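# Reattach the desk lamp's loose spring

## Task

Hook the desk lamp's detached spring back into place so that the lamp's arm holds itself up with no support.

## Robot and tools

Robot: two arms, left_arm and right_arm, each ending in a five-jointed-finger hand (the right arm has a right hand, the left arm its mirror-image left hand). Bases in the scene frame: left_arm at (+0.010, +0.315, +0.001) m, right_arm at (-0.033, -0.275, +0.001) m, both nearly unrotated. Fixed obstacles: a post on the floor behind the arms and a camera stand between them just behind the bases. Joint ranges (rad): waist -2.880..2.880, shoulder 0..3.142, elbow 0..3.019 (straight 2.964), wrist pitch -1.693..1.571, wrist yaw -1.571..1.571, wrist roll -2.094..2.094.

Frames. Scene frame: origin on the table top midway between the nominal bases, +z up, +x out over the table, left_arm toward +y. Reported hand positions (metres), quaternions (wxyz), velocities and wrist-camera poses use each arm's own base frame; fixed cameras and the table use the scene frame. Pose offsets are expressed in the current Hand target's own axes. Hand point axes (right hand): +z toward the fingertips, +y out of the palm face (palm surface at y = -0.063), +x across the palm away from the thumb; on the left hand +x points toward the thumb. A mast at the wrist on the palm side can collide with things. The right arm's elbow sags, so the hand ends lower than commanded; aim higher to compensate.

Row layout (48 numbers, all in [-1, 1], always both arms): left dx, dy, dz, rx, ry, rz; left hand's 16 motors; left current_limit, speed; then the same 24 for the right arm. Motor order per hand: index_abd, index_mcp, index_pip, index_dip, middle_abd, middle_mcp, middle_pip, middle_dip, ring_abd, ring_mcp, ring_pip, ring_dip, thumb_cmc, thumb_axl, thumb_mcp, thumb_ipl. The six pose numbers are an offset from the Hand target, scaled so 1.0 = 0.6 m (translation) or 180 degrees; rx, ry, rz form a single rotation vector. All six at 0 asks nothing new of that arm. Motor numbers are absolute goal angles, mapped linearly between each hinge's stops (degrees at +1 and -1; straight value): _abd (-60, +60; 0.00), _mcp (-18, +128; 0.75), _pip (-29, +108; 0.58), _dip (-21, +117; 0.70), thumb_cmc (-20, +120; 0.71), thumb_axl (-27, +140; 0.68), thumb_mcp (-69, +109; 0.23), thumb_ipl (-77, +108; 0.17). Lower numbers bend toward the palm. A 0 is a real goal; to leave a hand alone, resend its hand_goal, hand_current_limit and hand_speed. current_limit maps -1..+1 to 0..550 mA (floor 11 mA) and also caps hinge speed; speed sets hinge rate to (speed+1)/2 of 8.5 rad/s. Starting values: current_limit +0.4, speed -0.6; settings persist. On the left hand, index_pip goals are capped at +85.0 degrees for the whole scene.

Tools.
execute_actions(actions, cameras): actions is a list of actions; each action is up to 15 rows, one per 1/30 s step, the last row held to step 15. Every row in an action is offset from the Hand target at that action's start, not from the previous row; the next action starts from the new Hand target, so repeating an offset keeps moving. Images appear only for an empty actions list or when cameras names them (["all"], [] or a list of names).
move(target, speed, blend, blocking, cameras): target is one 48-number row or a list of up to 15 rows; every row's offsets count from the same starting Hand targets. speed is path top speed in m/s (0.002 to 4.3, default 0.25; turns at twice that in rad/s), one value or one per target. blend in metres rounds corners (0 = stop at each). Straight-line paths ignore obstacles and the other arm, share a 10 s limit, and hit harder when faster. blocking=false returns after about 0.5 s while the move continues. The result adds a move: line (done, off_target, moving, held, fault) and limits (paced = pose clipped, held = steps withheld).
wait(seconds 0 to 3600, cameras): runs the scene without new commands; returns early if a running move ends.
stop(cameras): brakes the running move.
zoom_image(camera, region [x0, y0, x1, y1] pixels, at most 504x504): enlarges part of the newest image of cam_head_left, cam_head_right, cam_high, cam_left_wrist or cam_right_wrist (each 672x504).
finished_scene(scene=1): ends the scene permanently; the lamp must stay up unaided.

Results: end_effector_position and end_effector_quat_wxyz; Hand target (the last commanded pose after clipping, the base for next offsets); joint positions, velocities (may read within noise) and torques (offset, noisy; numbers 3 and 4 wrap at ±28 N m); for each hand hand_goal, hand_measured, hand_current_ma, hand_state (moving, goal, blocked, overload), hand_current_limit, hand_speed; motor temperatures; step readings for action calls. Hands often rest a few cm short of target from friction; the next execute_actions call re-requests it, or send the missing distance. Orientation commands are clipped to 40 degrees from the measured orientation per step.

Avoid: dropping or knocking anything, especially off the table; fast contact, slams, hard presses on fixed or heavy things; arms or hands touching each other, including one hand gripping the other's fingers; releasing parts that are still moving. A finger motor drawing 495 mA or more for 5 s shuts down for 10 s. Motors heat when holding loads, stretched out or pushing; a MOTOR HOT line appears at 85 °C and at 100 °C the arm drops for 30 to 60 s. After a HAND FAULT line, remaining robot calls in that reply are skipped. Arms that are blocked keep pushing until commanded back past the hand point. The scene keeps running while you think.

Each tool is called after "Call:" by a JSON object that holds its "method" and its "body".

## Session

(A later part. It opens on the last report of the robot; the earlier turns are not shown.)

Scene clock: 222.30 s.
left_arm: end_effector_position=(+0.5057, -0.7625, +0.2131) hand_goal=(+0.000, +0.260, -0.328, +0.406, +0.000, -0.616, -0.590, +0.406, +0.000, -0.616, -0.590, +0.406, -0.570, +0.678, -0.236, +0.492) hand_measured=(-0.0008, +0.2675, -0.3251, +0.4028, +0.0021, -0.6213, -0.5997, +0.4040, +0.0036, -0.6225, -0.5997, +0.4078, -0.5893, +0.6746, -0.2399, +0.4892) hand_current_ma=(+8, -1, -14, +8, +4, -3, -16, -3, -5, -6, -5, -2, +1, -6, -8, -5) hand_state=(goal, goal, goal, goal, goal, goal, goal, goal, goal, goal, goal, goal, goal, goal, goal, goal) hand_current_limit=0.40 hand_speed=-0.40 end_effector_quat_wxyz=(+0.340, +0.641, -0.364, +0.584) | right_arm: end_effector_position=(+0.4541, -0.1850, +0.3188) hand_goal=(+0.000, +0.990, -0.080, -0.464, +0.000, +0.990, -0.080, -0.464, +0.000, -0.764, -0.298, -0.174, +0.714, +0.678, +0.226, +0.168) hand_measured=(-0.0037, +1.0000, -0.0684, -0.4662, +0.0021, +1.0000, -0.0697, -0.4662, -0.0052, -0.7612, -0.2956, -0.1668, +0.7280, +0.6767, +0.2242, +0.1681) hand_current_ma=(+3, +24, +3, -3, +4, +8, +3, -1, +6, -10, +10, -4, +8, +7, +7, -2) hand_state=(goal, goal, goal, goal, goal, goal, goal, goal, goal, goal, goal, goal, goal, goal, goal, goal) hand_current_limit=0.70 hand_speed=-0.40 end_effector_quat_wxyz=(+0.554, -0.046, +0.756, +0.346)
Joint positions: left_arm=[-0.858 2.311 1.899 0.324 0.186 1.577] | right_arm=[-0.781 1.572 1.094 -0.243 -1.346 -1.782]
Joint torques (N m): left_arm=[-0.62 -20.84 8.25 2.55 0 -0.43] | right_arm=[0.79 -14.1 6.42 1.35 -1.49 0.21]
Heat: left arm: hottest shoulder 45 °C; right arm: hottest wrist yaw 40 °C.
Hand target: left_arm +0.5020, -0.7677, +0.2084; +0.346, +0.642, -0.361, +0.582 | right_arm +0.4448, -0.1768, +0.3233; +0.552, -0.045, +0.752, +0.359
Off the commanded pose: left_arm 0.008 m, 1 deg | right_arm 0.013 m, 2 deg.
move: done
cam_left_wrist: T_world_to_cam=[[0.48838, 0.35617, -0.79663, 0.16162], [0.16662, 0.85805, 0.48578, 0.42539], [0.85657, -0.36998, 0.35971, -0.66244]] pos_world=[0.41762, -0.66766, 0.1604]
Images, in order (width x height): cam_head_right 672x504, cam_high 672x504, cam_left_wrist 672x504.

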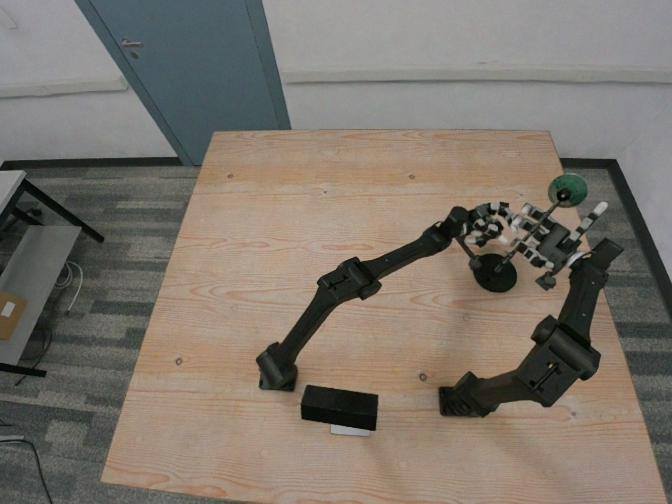

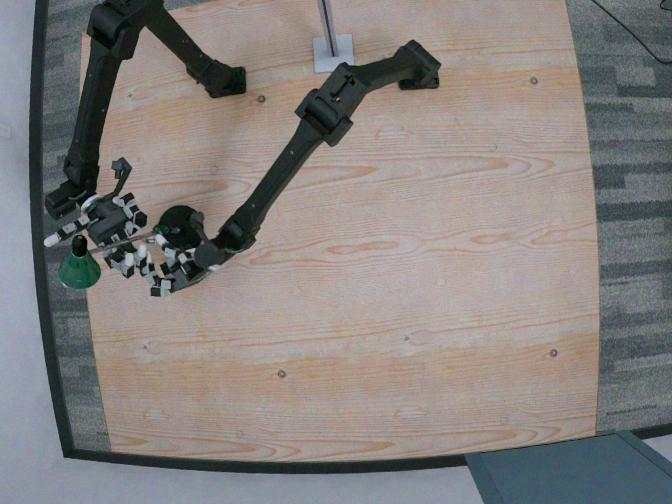

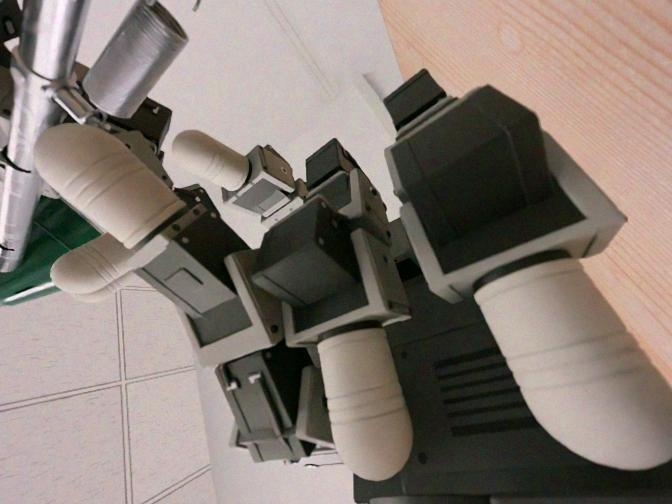

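Call:
{"method": "zoom_image", "body": {"camera": "cam_left_wrist", "region": [0, 0, 260, 195]}}

Call:
{"method": "zoom_image", "body": {"camera": "cam_high", "region": [130, 215, 200, 275]}}

Call:
{"method": "zoom_image", "body": {"camera": "cam_head_right", "region": [470, 210, 540, 280]}}

Scaled by 1.938 from the camera's image (finer frame: 960x720).

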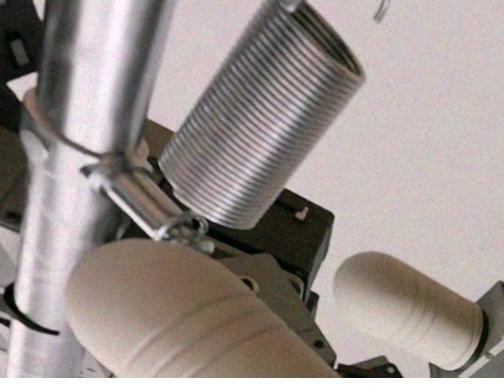

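Scaled by 7.200 from the camera's image (finer frame: 960x720).

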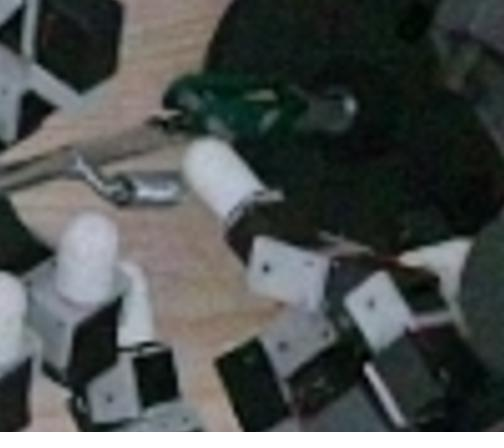

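Scaled by 7.200 from the camera's image (finer frame: 960x720).

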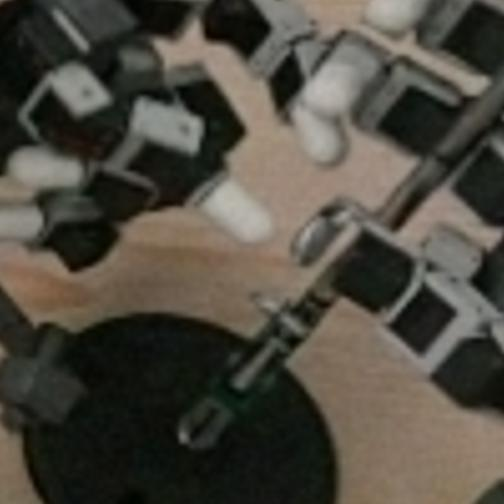

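Call:
{"method": "move", "body": {"target": [-0.0307, 0.0172, 0.0132, 0, 0, 0, 0, 0.26, -0.328, 0.406, 0, -0.616, -0.591, 0.406, 0, -0.616, -0.591, 0.406, -0.571, 0.678, -0.236, 0.492, 0.4, -0.4, 0, 0, 0, 0, 0, 0, 0, 0.99, -0.08, -0.464, 0, 0.99, -0.08, -0.464, 0, -0.765, -0.299, -0.174, 0.714, 0.678, 0.226, 0.168, 0.7, -0.4], "speed": 0.06, "cameras": ["cam_high", "cam_left_wrist", "cam_head_right"]}}

Call:
{"method": "zoom_image", "body": {"camera": "cam_left_wrist", "region": [0, 0, 320, 240]}}

Call:
{"method": "zoom_image", "body": {"camera": "cam_high", "region": [130, 215, 200, 275]}}

Scene clock: 226.70 s.
left_arm: end_effector_position=(+0.4965, -0.7730, +0.1855) hand_goal=(+0.000, +0.260, -0.328, +0.406, +0.000, -0.616, -0.590, +0.406, +0.000, -0.616, -0.590, +0.406, -0.570, +0.678, -0.236, +0.492) hand_measured=(+0.0007, +0.2675, -0.3264, +0.4040, +0.0021, -0.6213, -0.5984, +0.4040, +0.0021, -0.6225, -0.5997, +0.4078, -0.5893, +0.6746, -0.2389, +0.4892) hand_current_ma=(+0, +3, -11, +17, +1, +0, -8, -10, -12, -10, -9, -3, -13, -3, -10, -7) hand_state=(goal, goal, goal, goal, goal, goal, goal, goal, goal, goal, goal, goal, goal, goal, goal, goal) hand_current_limit=0.40 hand_speed=-0.40 end_effector_quat_wxyz=(+0.338, +0.647, -0.368, +0.576) | right_arm: end_effector_position=(+0.4541, -0.1850, +0.3188) hand_goal=(+0.000, +0.990, -0.080, -0.464, +0.000, +0.990, -0.080, -0.464, +0.000, -0.764, -0.298, -0.174, +0.714, +0.678, +0.226, +0.168) hand_measured=(-0.0023, +0.9995, -0.0697, -0.4662, +0.0007, +0.9995, -0.0710, -0.4674, -0.0052, -0.7612, -0.2956, -0.1680, +0.7280, +0.6767, +0.2252, +0.1681) hand_current_ma=(+3, +15, +21, -1, -5, +30, +8, +11, +6, -9, +1, +12, +19, +14, +5, -8) hand_state=(goal, goal, goal, goal, goal, goal, goal, goal, goal, goal, goal, goal, goal, goal, goal, goal) hand_current_limit=0.70 hand_speed=-0.40 end_effector_quat_wxyz=(+0.554, -0.046, +0.756, +0.346)
Joint positions: left_arm=[-0.876 2.345 1.899 0.336 0.17 1.575] | right_arm=[-0.781 1.572 1.094 -0.243 -1.346 -1.782]
Joint torques (N m): left_arm=[-0.38 -21.19 8.96 2.95 0.01 -0.44] | right_arm=[0.79 -14.1 6.41 1.35 -1.48 0.21]
Heat: left arm: hottest shoulder 45 °C; right arm: hottest wrist yaw 40 °C.
Hand target: left_arm +0.4957, -0.7786, +0.1895; +0.346, +0.642, -0.361, +0.582 | right_arm +0.4448, -0.1768, +0.3233; +0.552, -0.045, +0.752, +0.359
Off the commanded pose: left_arm 0.007 m, 1 deg | right_arm 0.013 m, 2 deg.
move: done
cam_left_wrist: T_world_to_cam=[[0.47795, 0.36826, -0.79747, 0.1626], [0.17587, 0.84937, 0.49763, 0.43589], [0.8606, -0.37809, 0.34119, -0.65337]] pos_world=[0.40792, -0.67714, 0.13568]
Images, in order (width x height): cam_head_right 672x504, cam_high 672x504, cam_left_wrist 672x504.

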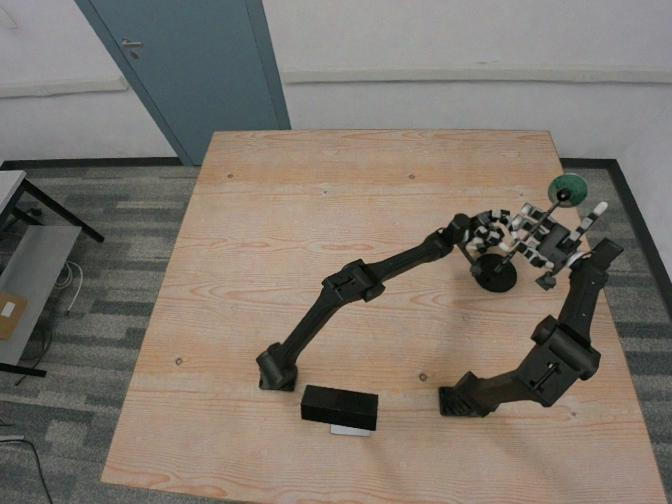

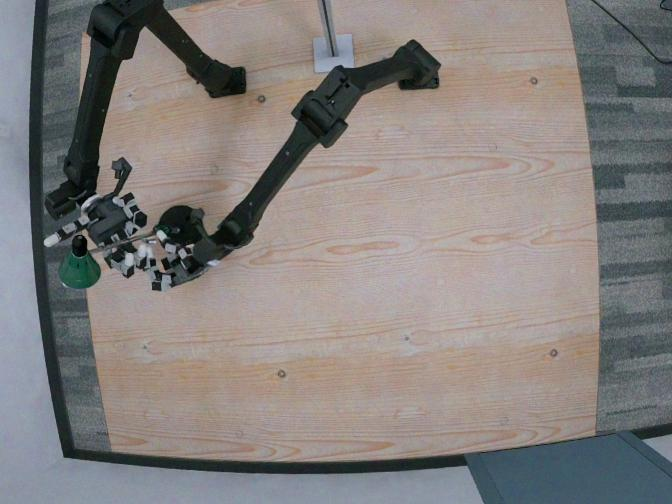

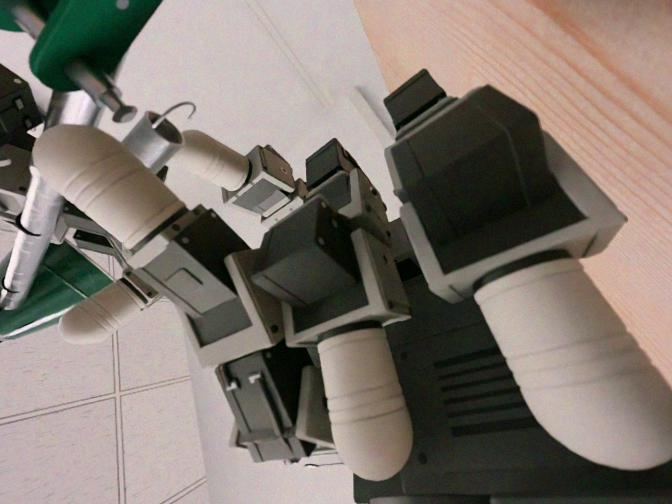

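Scaled by 1.575 from the camera's image (finer frame: 960x720).

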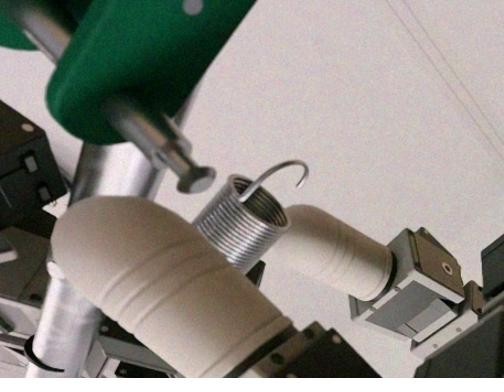

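Scaled by 7.200 from the camera's image (finer frame: 960x720).

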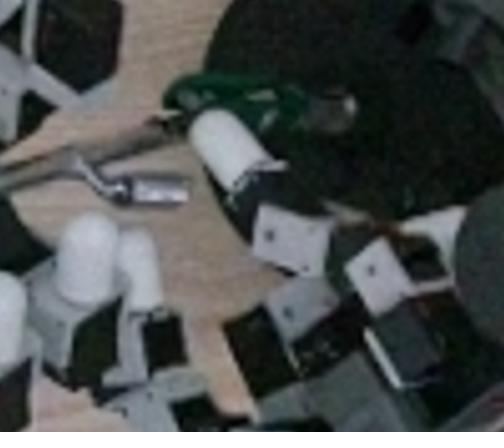

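Call:
{"method": "zoom_image", "body": {"camera": "cam_left_wrist", "region": [110, 80, 230, 170]}}

Scaled by 4.200 from the camera's image (finer frame: 960x720).

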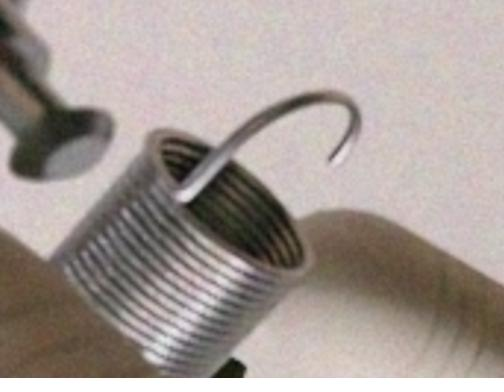

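Call:
{"method": "move", "body": {"target": [0, 0.0161, 0.0043, 0, 0, 0, 0, 0.26, -0.328, 0.406, 0, -0.616, -0.591, 0.406, 0, -0.616, -0.591, 0.406, -0.571, 0.678, -0.236, 0.492, 0.4, -0.4, 0, 0, 0, 0, 0, 0, 0, 0.99, -0.08, -0.464, 0, 0.99, -0.08, -0.464, 0, -0.765, -0.299, -0.174, 0.714, 0.678, 0.226, 0.168, 0.7, -0.4], "speed": 0.05, "cameras": ["cam_high", "cam_left_wrist", "cam_head_right"]}}

Call:
{"method": "zoom_image", "body": {"camera": "cam_left_wrist", "region": [110, 80, 270, 200]}}

Call:
{"method": "zoom_image", "body": {"camera": "cam_high", "region": [130, 215, 200, 275]}}

Scene clock: 232.00 s.
left_arm: end_effector_position=(+0.4907, -0.7781, +0.1854) hand_goal=(+0.000, +0.260, -0.328, +0.406, +0.000, -0.616, -0.590, +0.406, +0.000, -0.616, -0.590, +0.406, -0.570, +0.678, -0.236, +0.492) hand_measured=(-0.0008, +0.2687, -0.3264, +0.4028, +0.0021, -0.6213, -0.5997, +0.4040, +0.0036, -0.6225, -0.5984, +0.4078, -0.5893, +0.6756, -0.2389, +0.4892) hand_current_ma=(+5, -4, -11, -3, +1, -5, -6, -3, -8, -5, +3, -3, -12, -20, -13, -7) hand_state=(goal, goal, goal, goal, goal, goal, goal, goal, goal, goal, goal, goal, goal, goal, goal, goal) hand_current_limit=0.40 hand_speed=-0.40 end_effector_quat_wxyz=(+0.337, +0.648, -0.367, +0.576) | right_arm: end_effector_position=(+0.4541, -0.1850, +0.3188) hand_goal=(+0.000, +0.990, -0.080, -0.464, +0.000, +0.990, -0.080, -0.464, +0.000, -0.764, -0.298, -0.174, +0.714, +0.678, +0.226, +0.168) hand_measured=(-0.0023, +0.9995, -0.0684, -0.4662, +0.0021, +0.9995, -0.0710, -0.4674, -0.0052, -0.7624, -0.2968, -0.1680, +0.7280, +0.6777, +0.2242, +0.1672) hand_current_ma=(-3, +14, +13, -24, +2, +24, +1, +9, +14, -7, +11, -3, +27, +14, +1, -6) hand_state=(goal, goal, goal, goal, goal, goal, goal, goal, goal, goal, goal, goal, goal, goal, goal, goal) hand_current_limit=0.70 hand_speed=-0.40 end_effector_quat_wxyz=(+0.554, -0.046, +0.756, +0.346)
Joint positions: left_arm=[-0.886 2.345 1.899 0.336 0.158 1.574] | right_arm=[-0.781 1.572 1.094 -0.243 -1.346 -1.782]
Joint torques (N m): left_arm=[-0.85 -20.89 9.35 2.86 0.02 -0.43] | right_arm=[0.79 -14.21 6.43 1.33 -1.49 0.21]
Heat: left arm: hottest shoulder 45 °C; right arm: hottest wrist yaw 40 °C.
Hand target: left_arm +0.4887, -0.7857, +0.1895; +0.346, +0.642, -0.361, +0.582 | right_arm +0.4448, -0.1768, +0.3233; +0.552, -0.045, +0.752, +0.359
Off the commanded pose: left_arm 0.009 m, 2 deg | right_arm 0.013 m, 2 deg.
move: done
cam_left_wrist: T_world_to_cam=[[0.47717, 0.36963, -0.7973, 0.16854], [0.17381, 0.84963, 0.49792, 0.44238], [0.86145, -0.37617, 0.34117, -0.64916]] pos_world=[0.40191, -0.68235, 0.13558]
Images, in order (width x height): cam_head_right 672x504, cam_high 672x504, cam_left_wrist 672x504.

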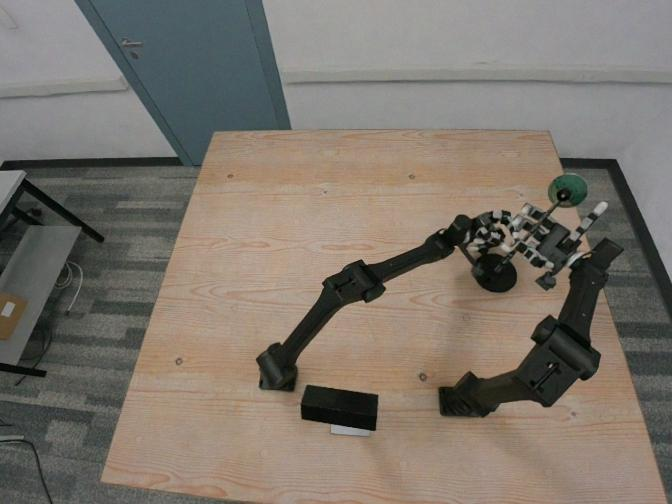

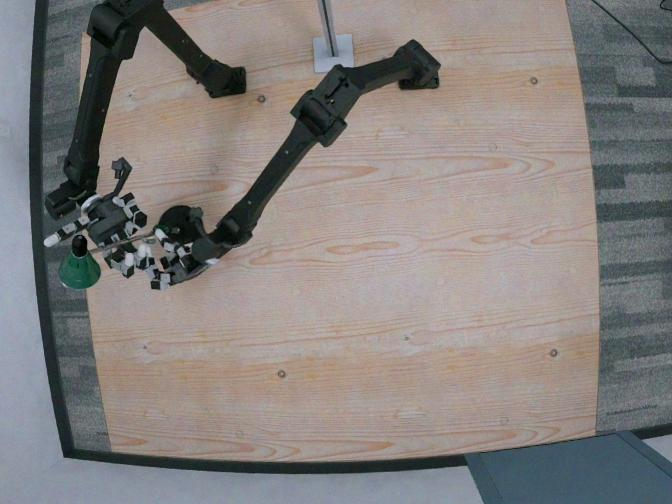

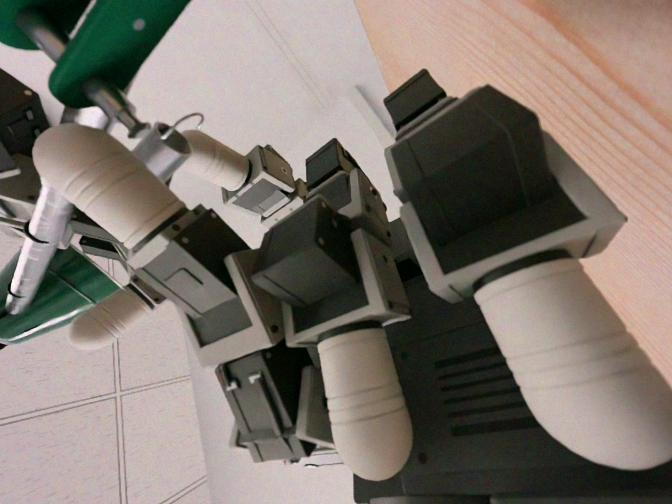

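Scaled by 3.150 from the camera's image (finer frame: 960x720).

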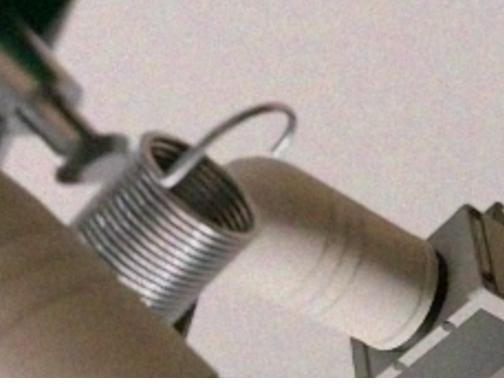

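Scaled by 7.200 from the camera's image (finer frame: 960x720).

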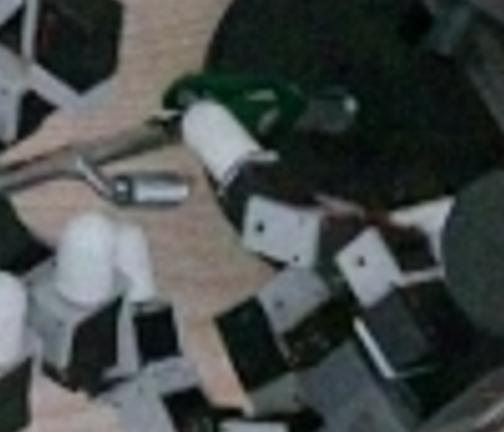

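Call:
{"method": "move", "body": {"target": [0, 0.0081, 0.0022, 0, 0, 0, 0, 0.26, -0.328, 0.406, 0, -0.616, -0.591, 0.406, 0, -0.616, -0.591, 0.406, -0.571, 0.678, -0.236, 0.492, 0.4, -0.4, 0, 0, 0, 0, 0, 0, 0, 0.99, -0.08, -0.464, 0, 0.99, -0.08, -0.464, 0, -0.765, -0.299, -0.174, 0.714, 0.678, 0.226, 0.168, 0.7, -0.4], "speed": 0.05, "cameras": ["cam_high", "cam_left_wrist", "cam_head_right"]}}

Call:
{"method": "zoom_image", "body": {"camera": "cam_left_wrist", "region": [40, 60, 280, 240]}}

Call:
{"method": "zoom_image", "body": {"camera": "cam_head_right", "region": [470, 210, 540, 280]}}

Scene clock: 239.17 s.
left_arm: end_effector_position=(+0.4873, -0.7810, +0.1854) hand_goal=(+0.000, +0.260, -0.328, +0.406, +0.000, -0.616, -0.590, +0.406, +0.000, -0.616, -0.590, +0.406, -0.570, +0.678, -0.236, +0.492) hand_measured=(+0.0007, +0.2675, -0.3264, +0.4028, +0.0021, -0.6213, -0.5997, +0.4040, +0.0021, -0.6225, -0.5984, +0.4078, -0.5893, +0.6746, -0.2389, +0.4892) hand_current_ma=(+12, -2, -6, +6, +9, +13, -21, -11, +1, -7, -15, -6, -13, -11, +7, -6) hand_state=(goal, goal, goal, goal, goal, goal, goal, goal, goal, goal, goal, goal, goal, goal, goal, goal) hand_current_limit=0.40 hand_speed=-0.40 end_effector_quat_wxyz=(+0.337, +0.648, -0.367, +0.576) | right_arm: end_effector_position=(+0.4541, -0.1850, +0.3188) hand_goal=(+0.000, +0.990, -0.080, -0.464, +0.000, +0.990, -0.080, -0.464, +0.000, -0.764, -0.298, -0.174, +0.714, +0.678, +0.226, +0.168) hand_measured=(-0.0023, +0.9995, -0.0697, -0.4662, +0.0021, +1.0000, -0.0697, -0.4674, -0.0052, -0.7612, -0.2956, -0.1693, +0.7280, +0.6777, +0.2242, +0.1672) hand_current_ma=(+9, +18, +24, -13, +3, +22, +10, +1, -4, -5, +19, +6, +15, +14, +1, -9) hand_state=(goal, goal, goal, goal, goal, goal, goal, goal, goal, goal, goal, goal, goal, goal, goal, goal) hand_current_limit=0.70 hand_speed=-0.40 end_effector_quat_wxyz=(+0.554, -0.046, +0.756, +0.346)
Joint positions: left_arm=[-0.893 2.345 1.899 0.336 0.151 1.573] | right_arm=[-0.781 1.572 1.094 -0.243 -1.346 -1.782]
Joint torques (N m): left_arm=[-0.85 -20.89 9.54 2.85 0.03 -0.41] | right_arm=[0.73 -14.1 6.43 1.35 -1.49 0.22]
Heat: left arm: hottest shoulder 46 °C; right arm: hottest wrist yaw 41 °C.
Hand target: left_arm +0.4853, -0.7892, +0.1895; +0.346, +0.642, -0.361, +0.582 | right_arm +0.4448, -0.1768, +0.3233; +0.552, -0.045, +0.752, +0.359
Off the commanded pose: left_arm 0.009 m, 2 deg | right_arm 0.013 m, 2 deg.
move: done
cam_left_wrist: T_world_to_cam=[[0.47682, 0.37013, -0.79727, 0.1718], [0.17312, 0.84971, 0.49801, 0.44586], [0.86179, -0.37548, 0.34108, -0.64693]] pos_world=[0.39841, -0.68535, 0.13558]
Images, in order (width x height): cam_head_right 672x504, cam_high 672x504, cam_left_wrist 672x504.

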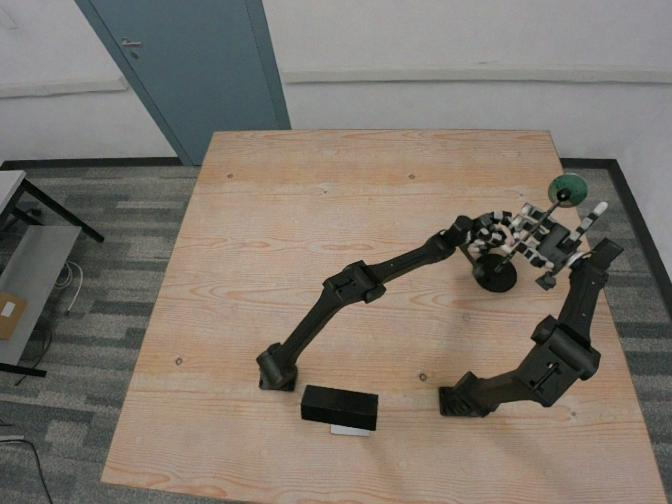

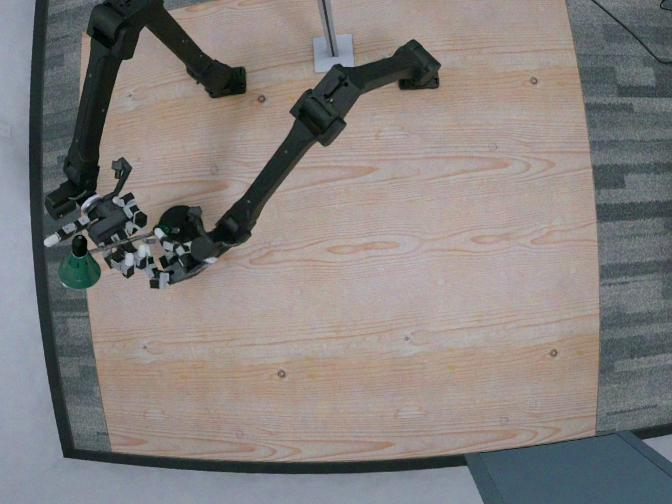

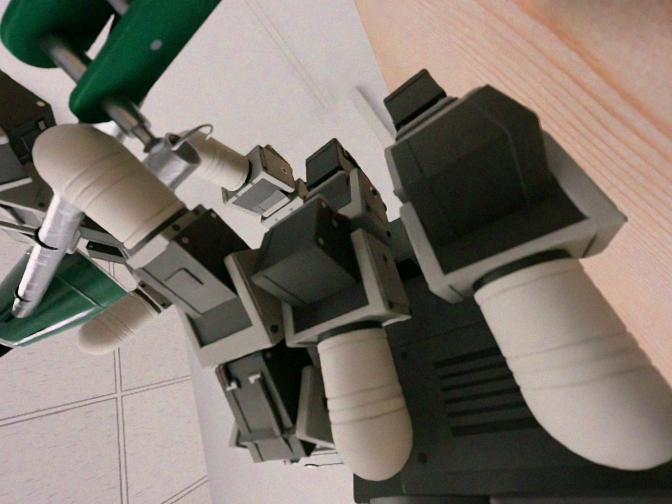

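Scaled by 2.100 from the camera's image (finer frame: 960x720).

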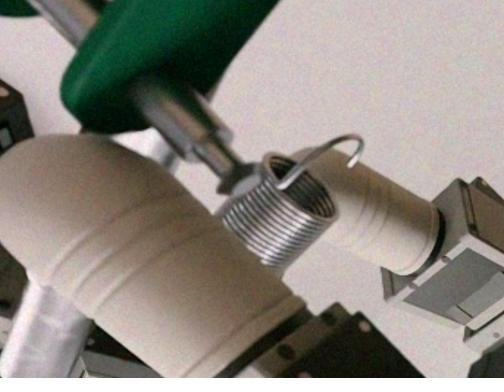

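Scaled by 7.200 from the camera's image (finer frame: 960x720).

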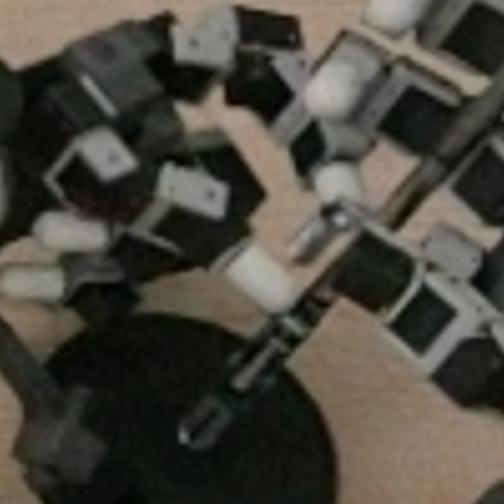

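Call:
{"method": "move", "body": {"target": [0, 0, 0, 0, 0, 0, 0, 0.14, -0.328, 0.406, 0, -0.616, -0.591, 0.406, 0, -0.616, -0.591, 0.406, -0.571, 0.678, -0.33, 0.492, 0.3, -0.7, 0, 0, 0, 0, 0, 0, 0, 0.99, -0.08, -0.464, 0, 0.99, -0.08, -0.464, 0, -0.765, -0.299, -0.174, 0.714, 0.678, 0.226, 0.168, 0.7, -0.4], "speed": 0.05, "cameras": ["cam_high", "cam_left_wrist", "cam_head_right"]}}

Call:
{"method": "zoom_image", "body": {"camera": "cam_left_wrist", "region": [40, 60, 280, 240]}}

Call:
{"method": "zoom_image", "body": {"camera": "cam_head_right", "region": [470, 210, 540, 280]}}

Scene clock: 240.33 s.
left_arm: end_effector_position=(+0.4874, -0.7810, +0.1855) hand_goal=(+0.000, +0.140, -0.328, +0.406, +0.000, -0.616, -0.590, +0.406, +0.000, -0.616, -0.590, +0.406, -0.570, +0.678, -0.330, +0.492) hand_measured=(+0.0007, +0.1650, -0.3212, +0.4066, +0.0021, -0.6213, -0.5984, +0.4040, +0.0021, -0.6213, -0.5997, +0.4078, -0.5893, +0.6746, -0.3152, +0.4949) hand_current_ma=(+23, +7, -9, +3, -2, +6, -9, -9, -5, -8, +2, +1, -3, +5, +1, -3) hand_state=(goal, blocked, goal, goal, goal, goal, goal, goal, goal, goal, goal, goal, blocked, goal, goal, goal) hand_current_limit=0.30 hand_speed=-0.70 end_effector_quat_wxyz=(+0.337, +0.648, -0.366, +0.576) | right_arm: end_effector_position=(+0.4541, -0.1850, +0.3188) hand_goal=(+0.000, +0.990, -0.080, -0.464, +0.000, +0.990, -0.080, -0.464, +0.000, -0.764, -0.298, -0.174, +0.714, +0.678, +0.226, +0.168) hand_measured=(-0.0023, +0.9995, -0.0684, -0.4649, +0.0021, +1.0000, -0.0710, -0.4662, -0.0052, -0.7612, -0.2968, -0.1680, +0.7280, +0.6777, +0.2242, +0.1672) hand_current_ma=(+0, +10, +3, -6, +7, +8, -9, +12, -4, +2, +17, -5, +25, +15, -5, -12) hand_state=(goal, goal, goal, goal, goal, goal, goal, goal, goal, goal, goal, goal, goal, goal, goal, goal) hand_current_limit=0.70 hand_speed=-0.40 end_effector_quat_wxyz=(+0.554, -0.046, +0.756, +0.346)
Joint positions: left_arm=[-0.893 2.345 1.899 0.336 0.15 1.573] | right_arm=[-0.781 1.572 1.094 -0.243 -1.346 -1.782]
Joint torques (N m): left_arm=[-0.67 -20.78 9.5 2.82 0.03 -0.42] | right_arm=[0.79 -14.15 6.43 1.36 -1.49 0.22]
Heat: left arm: hottest shoulder 46 °C; right arm: hottest wrist yaw 41 °C.
Hand target: left_arm +0.4853, -0.7892, +0.1895; +0.346, +0.642, -0.361, +0.582 | right_arm +0.4448, -0.1768, +0.3233; +0.552, -0.045, +0.752, +0.359
Off the commanded pose: left_arm 0.009 m, 2 deg | right_arm 0.013 m, 2 deg.
move: done
cam_left_wrist: T_world_to_cam=[[0.47615, 0.37007, -0.7977, 0.17216], [0.17305, 0.84997, 0.49761, 0.44607], [0.86217, -0.37498, 0.34068, -0.64671]] pos_world=[0.39841, -0.68536, 0.13569]
Images, in order (width x height): cam_head_right 672x504, cam_high 672x504, cam_left_wrist 672x504.

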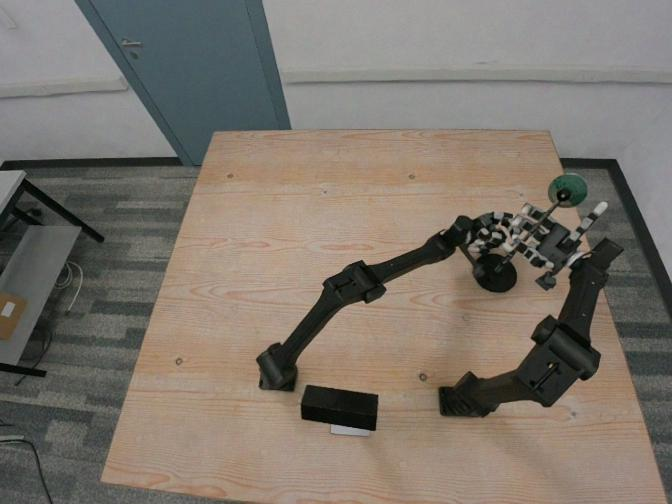

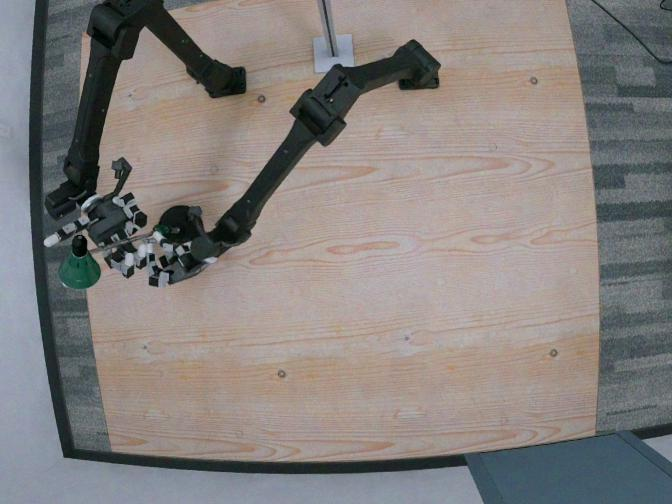

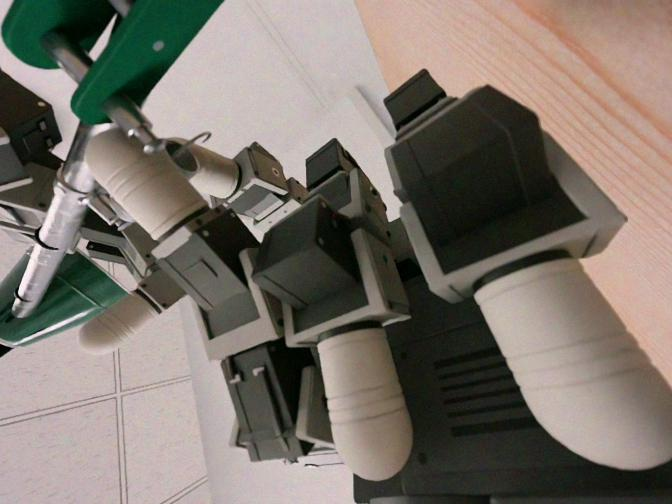

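Scaled by 2.100 from the camera's image (finer frame: 960x720).

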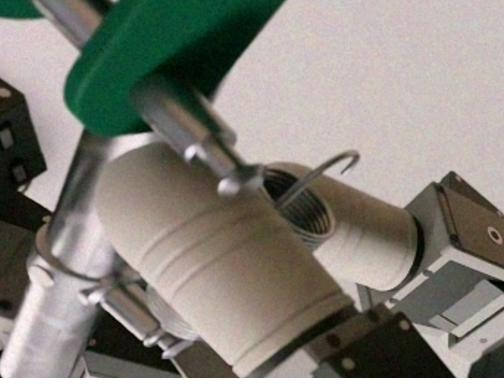

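Scaled by 7.200 from the camera's image (finer frame: 960x720).

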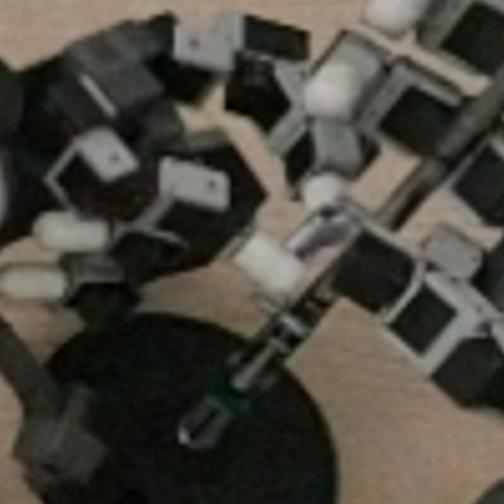

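Call:
{"method": "move", "body": {"target": [0, 0, 0, 0, 0, 0, 0, -0.07, -0.39, 0.35, 0, -0.616, -0.591, 0.406, 0, -0.616, -0.591, 0.406, -0.571, 0.678, -0.47, 0.42, 0.6, -0.7, 0, 0, 0, 0, 0, 0, 0, 0.99, -0.08, -0.464, 0, 0.99, -0.08, -0.464, 0, -0.765, -0.299, -0.174, 0.714, 0.678, 0.226, 0.168, 0.7, -0.4], "speed": 0.05, "cameras": ["cam_left_wrist"]}}

Call:
{"method": "zoom_image", "body": {"camera": "cam_left_wrist", "region": [40, 60, 280, 240]}}

Scene clock: 241.37 s.
left_arm: end_effector_position=(+0.4875, -0.7810, +0.1856) hand_goal=(+0.000, -0.070, -0.390, +0.350, +0.000, -0.616, -0.590, +0.406, +0.000, -0.616, -0.590, +0.406, -0.570, +0.678, -0.470, +0.420) hand_measured=(+0.0065, +0.1662, -0.3225, +0.3900, -0.0081, -0.6213, -0.5997, +0.4040, +0.0021, -0.6213, -0.5984, +0.4078, -0.5956, +0.6746, -0.3191, +0.4873) hand_current_ma=(+2, +259, +42, +23, +2, -4, -20, -6, +2, -9, -3, +7, -24, -14, +183, +61) hand_state=(goal, blocked, blocked, blocked, goal, goal, goal, goal, goal, goal, goal, goal, blocked, goal, blocked, blocked) hand_current_limit=0.60 hand_speed=-0.70 end_effector_quat_wxyz=(+0.337, +0.649, -0.366, +0.576) | right_arm: end_effector_position=(+0.4541, -0.1850, +0.3188) hand_goal=(+0.000, +0.990, -0.080, -0.464, +0.000, +0.990, -0.080, -0.464, +0.000, -0.764, -0.298, -0.174, +0.714, +0.678, +0.226, +0.168) hand_measured=(-0.0037, +0.9995, -0.0697, -0.4662, +0.0021, +1.0000, -0.0697, -0.4674, -0.0052, -0.7612, -0.2968, -0.1680, +0.7280, +0.6767, +0.2242, +0.1672) hand_current_ma=(+18, +15, +15, -5, +1, +20, +3, +16, +2, +0, +6, -2, +18, +4, +1, -7) hand_state=(goal, goal, goal, goal, goal, goal, goal, goal, goal, goal, goal, goal, goal, goal, goal, goal) hand_current_limit=0.70 hand_speed=-0.40 end_effector_quat_wxyz=(+0.554, -0.046, +0.756, +0.346)
Joint positions: left_arm=[-0.893 2.345 1.899 0.336 0.15 1.571] | right_arm=[-0.781 1.572 1.094 -0.243 -1.346 -1.782]
Joint torques (N m): left_arm=[-0.73 -20.95 9.55 2.85 0.03 -0.41] | right_arm=[0.73 -14.15 6.41 1.33 -1.48 0.21]
Heat: left arm: hottest shoulder 46 °C; right arm: hottest wrist yaw 41 °C.
Hand target: left_arm +0.4853, -0.7892, +0.1895; +0.346, +0.642, -0.361, +0.582 | right_arm +0.4448, -0.1768, +0.3233; +0.552, -0.045, +0.752, +0.359
Off the commanded pose: left_arm 0.009 m, 1 deg | right_arm 0.013 m, 2 deg.
move: done
cam_left_wrist: T_world_to_cam=[[0.47465, 0.3696, -0.79882, 0.17279], [0.1734, 0.85051, 0.49655, 0.44643], [0.86293, -0.3742, 0.3396, -0.64644]] pos_world=[0.39841, -0.68546, 0.13589]

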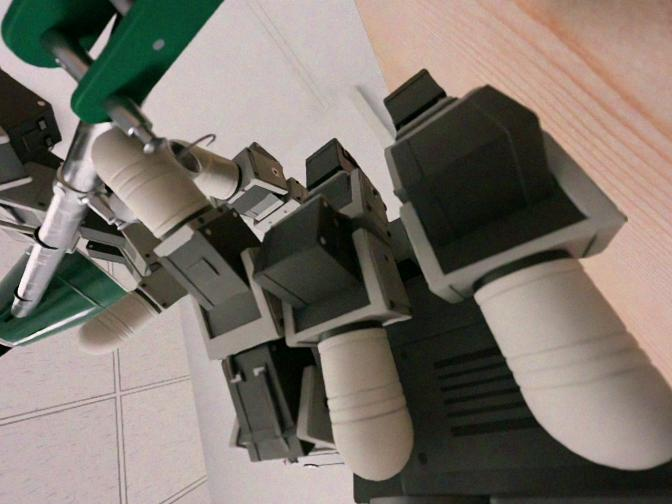

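Scaled by 2.100 from the camera's image (finer frame: 960x720).

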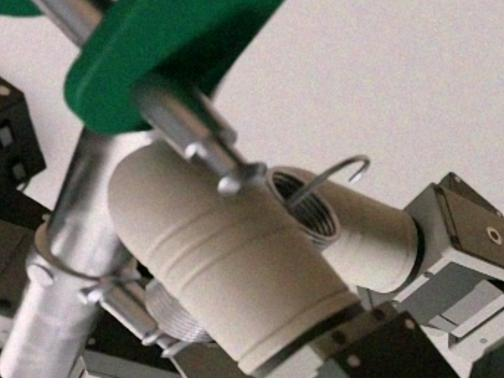

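Call:
{"method": "move", "body": {"target": [0, 0, 0, 0, 0, 0, 0, -0.28, -0.60, 0.25, 0, -0.616, -0.591, 0.406, 0, -0.616, -0.591, 0.406, -0.571, 0.678, -0.72, 0.14, 0.75, -0.7, 0, 0, 0, 0, 0, 0, 0, 0.99, -0.08, -0.464, 0, 0.99, -0.08, -0.464, 0, -0.765, -0.299, -0.174, 0.714, 0.678, 0.226, 0.168, 0.7, -0.4], "speed": 0.05, "cameras": ["cam_left_wrist"]}}

Call:
{"method": "zoom_image", "body": {"camera": "cam_left_wrist", "region": [40, 60, 280, 240]}}

Scene clock: 242.87 s.
left_arm: end_effector_position=(+0.4878, -0.7810, +0.1860) hand_goal=(+0.000, -0.280, -0.600, +0.250, +0.000, -0.616, -0.590, +0.406, +0.000, -0.616, -0.590, +0.406, -0.570, +0.678, -0.720, +0.140) hand_measured=(+0.0432, +0.1710, -0.3187, +0.3684, -0.0345, -0.6249, -0.5997, +0.4040, +0.0021, -0.6225, -0.5984, +0.4078, -0.6069, +0.6746, -0.3161, +0.4501) hand_current_ma=(+8, +465, +294, +108, -5, -9, -22, -6, -8, -5, -10, +5, -30, -4, +477, +478) hand_state=(blocked, blocked, blocked, blocked, blocked, goal, goal, goal, goal, goal, goal, goal, blocked, goal, blocked, blocked) hand_current_limit=0.75 hand_speed=-0.70 end_effector_quat_wxyz=(+0.338, +0.649, -0.364, +0.575) | right_arm: end_effector_position=(+0.4541, -0.1850, +0.3188) hand_goal=(+0.000, +0.990, -0.080, -0.464, +0.000, +0.990, -0.080, -0.464, +0.000, -0.764, -0.298, -0.174, +0.714, +0.678, +0.226, +0.168) hand_measured=(-0.0023, +1.0000, -0.0697, -0.4649, +0.0021, +1.0000, -0.0697, -0.4674, -0.0066, -0.7624, -0.2968, -0.1680, +0.7280, +0.6777, +0.2252, +0.1672) hand_current_ma=(+2, +20, +12, -9, +2, +17, -2, +16, +1, -8, +3, -8, +17, +11, +4, -2) hand_state=(goal, goal, goal, goal, goal, goal, goal, goal, goal, goal, goal, goal, goal, goal, goal, goal) hand_current_limit=0.70 hand_speed=-0.40 end_effector_quat_wxyz=(+0.554, -0.046, +0.756, +0.346)
Joint positions: left_arm=[-0.893 2.345 1.899 0.336 0.149 1.566] | right_arm=[-0.781 1.572 1.094 -0.243 -1.346 -1.782]
Joint torques (N m): left_arm=[-0.79 -21.01 9.52 2.81 0.06 -0.34] | right_arm=[0.85 -14.15 6.42 1.33 -1.48 0.21]
Heat: left arm: hottest shoulder 46 °C; right arm: hottest wrist yaw 41 °C.
Hand target: left_arm +0.4853, -0.7892, +0.1895; +0.346, +0.642, -0.361, +0.582 | right_arm +0.4448, -0.1768, +0.3233; +0.552, -0.045, +0.752, +0.359
Off the commanded pose: left_arm 0.009 m, 1 deg | right_arm 0.013 m, 2 deg.
move: done
cam_left_wrist: T_world_to_cam=[[0.47133, 0.36853, -0.80127, 0.1742], [0.17408, 0.85177, 0.49415, 0.44727], [0.86461, -0.37239, 0.33731, -0.6458]] pos_world=[0.3984, -0.68566, 0.13639]

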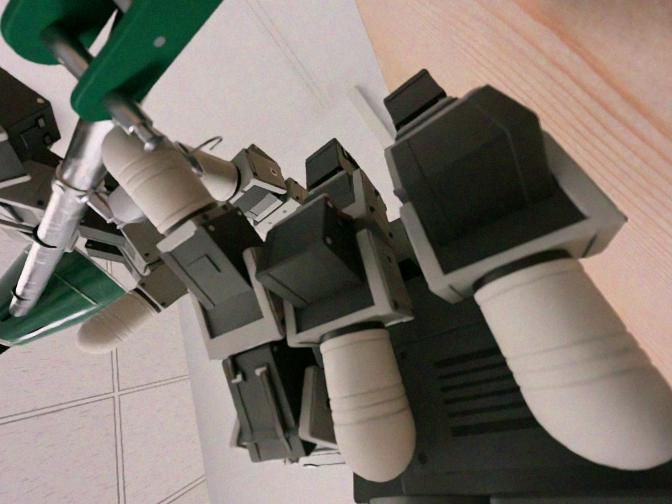

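Scaled by 2.100 from the camera's image (finer frame: 960x720).

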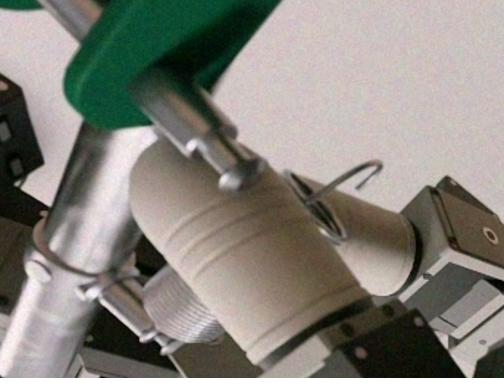

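Call:
{"method": "move", "body": {"target": [-0.0133, 0, 0, 0, 0, 0, 0, -0.28, -0.60, 0.25, 0, -0.616, -0.591, 0.406, 0, -0.616, -0.591, 0.406, -0.571, 0.678, -0.72, 0.14, 0.75, -0.7, 0, 0, 0, 0, 0, 0, 0, 0.99, -0.08, -0.464, 0, 0.99, -0.08, -0.464, 0, -0.765, -0.299, -0.174, 0.714, 0.678, 0.226, 0.168, 0.7, -0.4], "speed": 0.05, "cameras": ["cam_left_wrist"]}}

Call:
{"method": "zoom_image", "body": {"camera": "cam_left_wrist", "region": [40, 60, 280, 240]}}

Scene clock: 244.33 s.
left_arm: end_effector_position=(+0.4880, -0.7811, +0.1864) hand_goal=(+0.000, -0.280, -0.600, +0.250, +0.000, -0.616, -0.590, +0.406, +0.000, -0.616, -0.590, +0.406, -0.570, +0.678, -0.720, +0.140) hand_measured=(+0.0417, +0.1710, -0.3187, +0.3671, -0.0403, -0.6249, -0.5997, +0.4040, +0.0021, -0.6213, -0.5997, +0.4078, -0.6094, +0.6746, -0.3161, +0.4473) hand_current_ma=(+30, +483, +299, +101, -5, -2, -17, -9, +3, +5, +1, -2, -26, -8, +474, +473) hand_state=(blocked, blocked, blocked, blocked, blocked, goal, goal, goal, goal, goal, goal, goal, blocked, goal, blocked, blocked) hand_current_limit=0.75 hand_speed=-0.70 end_effector_quat_wxyz=(+0.340, +0.646, -0.363, +0.579) | right_arm: end_effector_position=(+0.4541, -0.1850, +0.3188) hand_goal=(+0.000, +0.990, -0.080, -0.464, +0.000, +0.990, -0.080, -0.464, +0.000, -0.764, -0.298, -0.174, +0.714, +0.678, +0.226, +0.168) hand_measured=(-0.0023, +0.9995, -0.0684, -0.4662, +0.0021, +1.0000, -0.0697, -0.4662, -0.0066, -0.7612, -0.2956, -0.1680, +0.7280, +0.6777, +0.2242, +0.1681) hand_current_ma=(+12, +25, +14, -6, +1, +21, +3, +5, +1, -6, +6, +3, +16, +6, +6, -8) hand_state=(goal, goal, goal, goal, goal, goal, goal, goal, goal, goal, goal, goal, goal, goal, goal, goal) hand_current_limit=0.70 hand_speed=-0.40 end_effector_quat_wxyz=(+0.554, -0.046, +0.756, +0.346)
Joint positions: left_arm=[-0.893 2.348 1.899 0.348 0.149 1.566] | right_arm=[-0.781 1.572 1.094 -0.243 -1.346 -1.782]
Joint torques (N m): left_arm=[-0.62 -20.42 9.07 2.91 0.06 -0.37] | right_arm=[0.79 -14.15 6.42 1.35 -1.49 0.21]
Heat: left arm: hottest shoulder 46 °C; right arm: hottest wrist yaw 41 °C.
Hand target: left_arm +0.4848, -0.7887, +0.1814; +0.346, +0.642, -0.361, +0.582 | right_arm +0.4448, -0.1768, +0.3233; +0.552, -0.045, +0.752, +0.359
Off the commanded pose: left_arm 0.010 m, 1 deg | right_arm 0.013 m, 2 deg.
move: done
cam_left_wrist: T_world_to_cam=[[0.47601, 0.36279, -0.80112, 0.1677], [0.17084, 0.85544, 0.4889, 0.45257], [0.86269, -0.36959, 0.34521, -0.64444]] pos_world=[0.3988, -0.68617, 0.13555]

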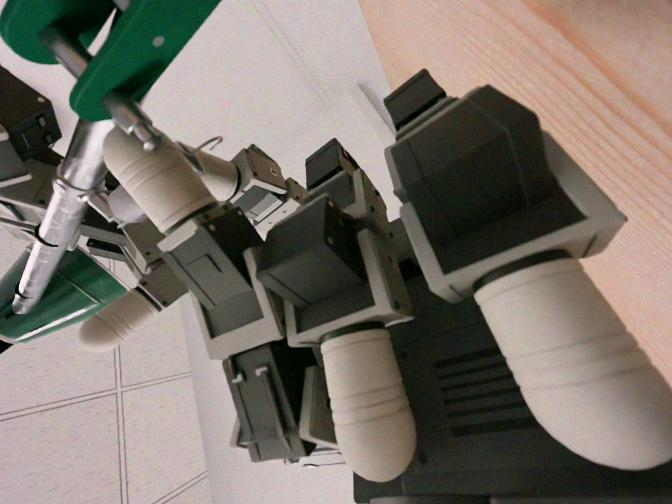

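Scaled by 2.100 from the camera's image (finer frame: 960x720).

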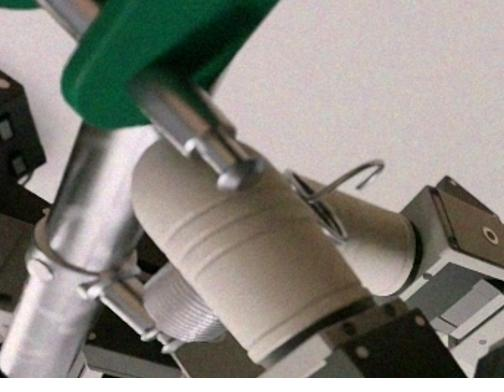

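Call:
{"method": "move", "body": {"target": [-0.0167, 0, 0, 0, 0, 0, 0, -0.28, -0.60, 0.25, 0, -0.616, -0.591, 0.406, 0, -0.616, -0.591, 0.406, -0.571, 0.678, -0.72, 0.14, 0.75, -0.7, 0, 0, 0, 0, 0, 0, 0, 0.99, -0.08, -0.464, 0, 0.99, -0.08, -0.464, 0, -0.765, -0.299, -0.174, 0.714, 0.678, 0.226, 0.168, 0.7, -0.4], "speed": 0.05, "cameras": ["cam_left_wrist"]}}

Call:
{"method": "zoom_image", "body": {"camera": "cam_left_wrist", "region": [40, 60, 280, 240]}}

Scene clock: 245.27 s.
left_arm: end_effector_position=(+0.4882, -0.7813, +0.1867) hand_goal=(+0.000, -0.280, -0.600, +0.250, +0.000, -0.616, -0.590, +0.406, +0.000, -0.616, -0.590, +0.406, -0.570, +0.678, -0.720, +0.140) hand_measured=(+0.0432, +0.1722, -0.3187, +0.3671, -0.0403, -0.6249, -0.5984, +0.4040, +0.0036, -0.6213, -0.5984, +0.4078, -0.6094, +0.6746, -0.3152, +0.4473) hand_current_ma=(+34, +476, +301, +108, -12, -6, -12, -17, -10, -6, -11, -12, -18, -2, +467, +480) hand_state=(blocked, blocked, blocked, blocked, blocked, goal, goal, goal, goal, goal, goal, goal, blocked, goal, blocked, blocked) hand_current_limit=0.75 hand_speed=-0.70 end_effector_quat_wxyz=(+0.343, +0.642, -0.360, +0.584) | right_arm: end_effector_position=(+0.4541, -0.1850, +0.3188) hand_goal=(+0.000, +0.990, -0.080, -0.464, +0.000, +0.990, -0.080, -0.464, +0.000, -0.764, -0.298, -0.174, +0.714, +0.678, +0.226, +0.168) hand_measured=(-0.0023, +1.0000, -0.0697, -0.4662, +0.0021, +0.9995, -0.0710, -0.4674, -0.0052, -0.7612, -0.2956, -0.1680, +0.7280, +0.6777, +0.2242, +0.1681) hand_current_ma=(-1, +20, +3, -4, -11, +30, +5, +3, -7, -5, +1, +14, +23, +10, -1, -10) hand_state=(goal, goal, goal, goal, goal, goal, goal, goal, goal, goal, goal, goal, goal, goal, goal, goal) hand_current_limit=0.70 hand_speed=-0.40 end_effector_quat_wxyz=(+0.554, -0.046, +0.756, +0.346)
Joint positions: left_arm=[-0.893 2.354 1.899 0.37 0.149 1.563] | right_arm=[-0.781 1.572 1.094 -0.243 -1.346 -1.782]
Joint torques (N m): left_arm=[-0.73 -19.78 8.42 2.67 0.06 -0.32] | right_arm=[0.79 -14.15 6.43 1.36 -1.49 0.21]
Heat: left arm: hottest shoulder 46 °C; right arm: hottest wrist yaw 41 °C.
Hand target: left_arm +0.4842, -0.7880, +0.1717; +0.346, +0.642, -0.361, +0.582 | right_arm +0.4448, -0.1768, +0.3233; +0.552, -0.045, +0.752, +0.359
Off the commanded pose: left_arm 0.017 m, 0 deg | right_arm 0.013 m, 2 deg.
move: off_target (left_arm)
cam_left_wrist: T_world_to_cam=[[0.48159, 0.35157, -0.80279, 0.15673], [0.1671, 0.86237, 0.47791, 0.46187], [0.86032, -0.3643, 0.35656, -0.6417]] pos_world=[0.39941, -0.68718, 0.1339]

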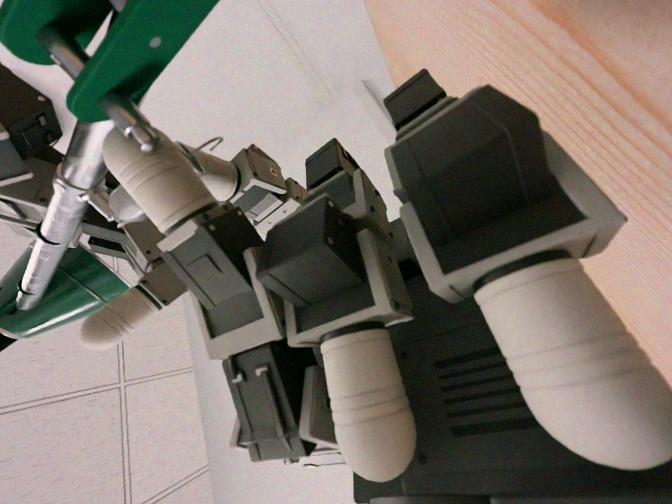

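Scaled by 2.100 from the camera's image (finer frame: 960x720).

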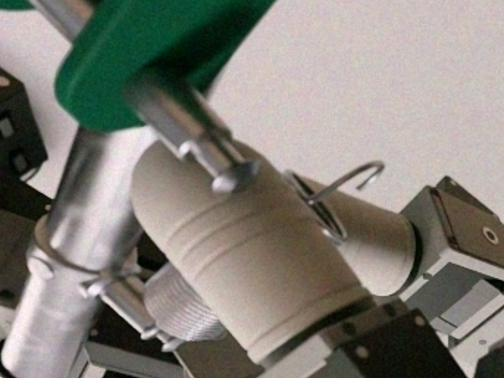

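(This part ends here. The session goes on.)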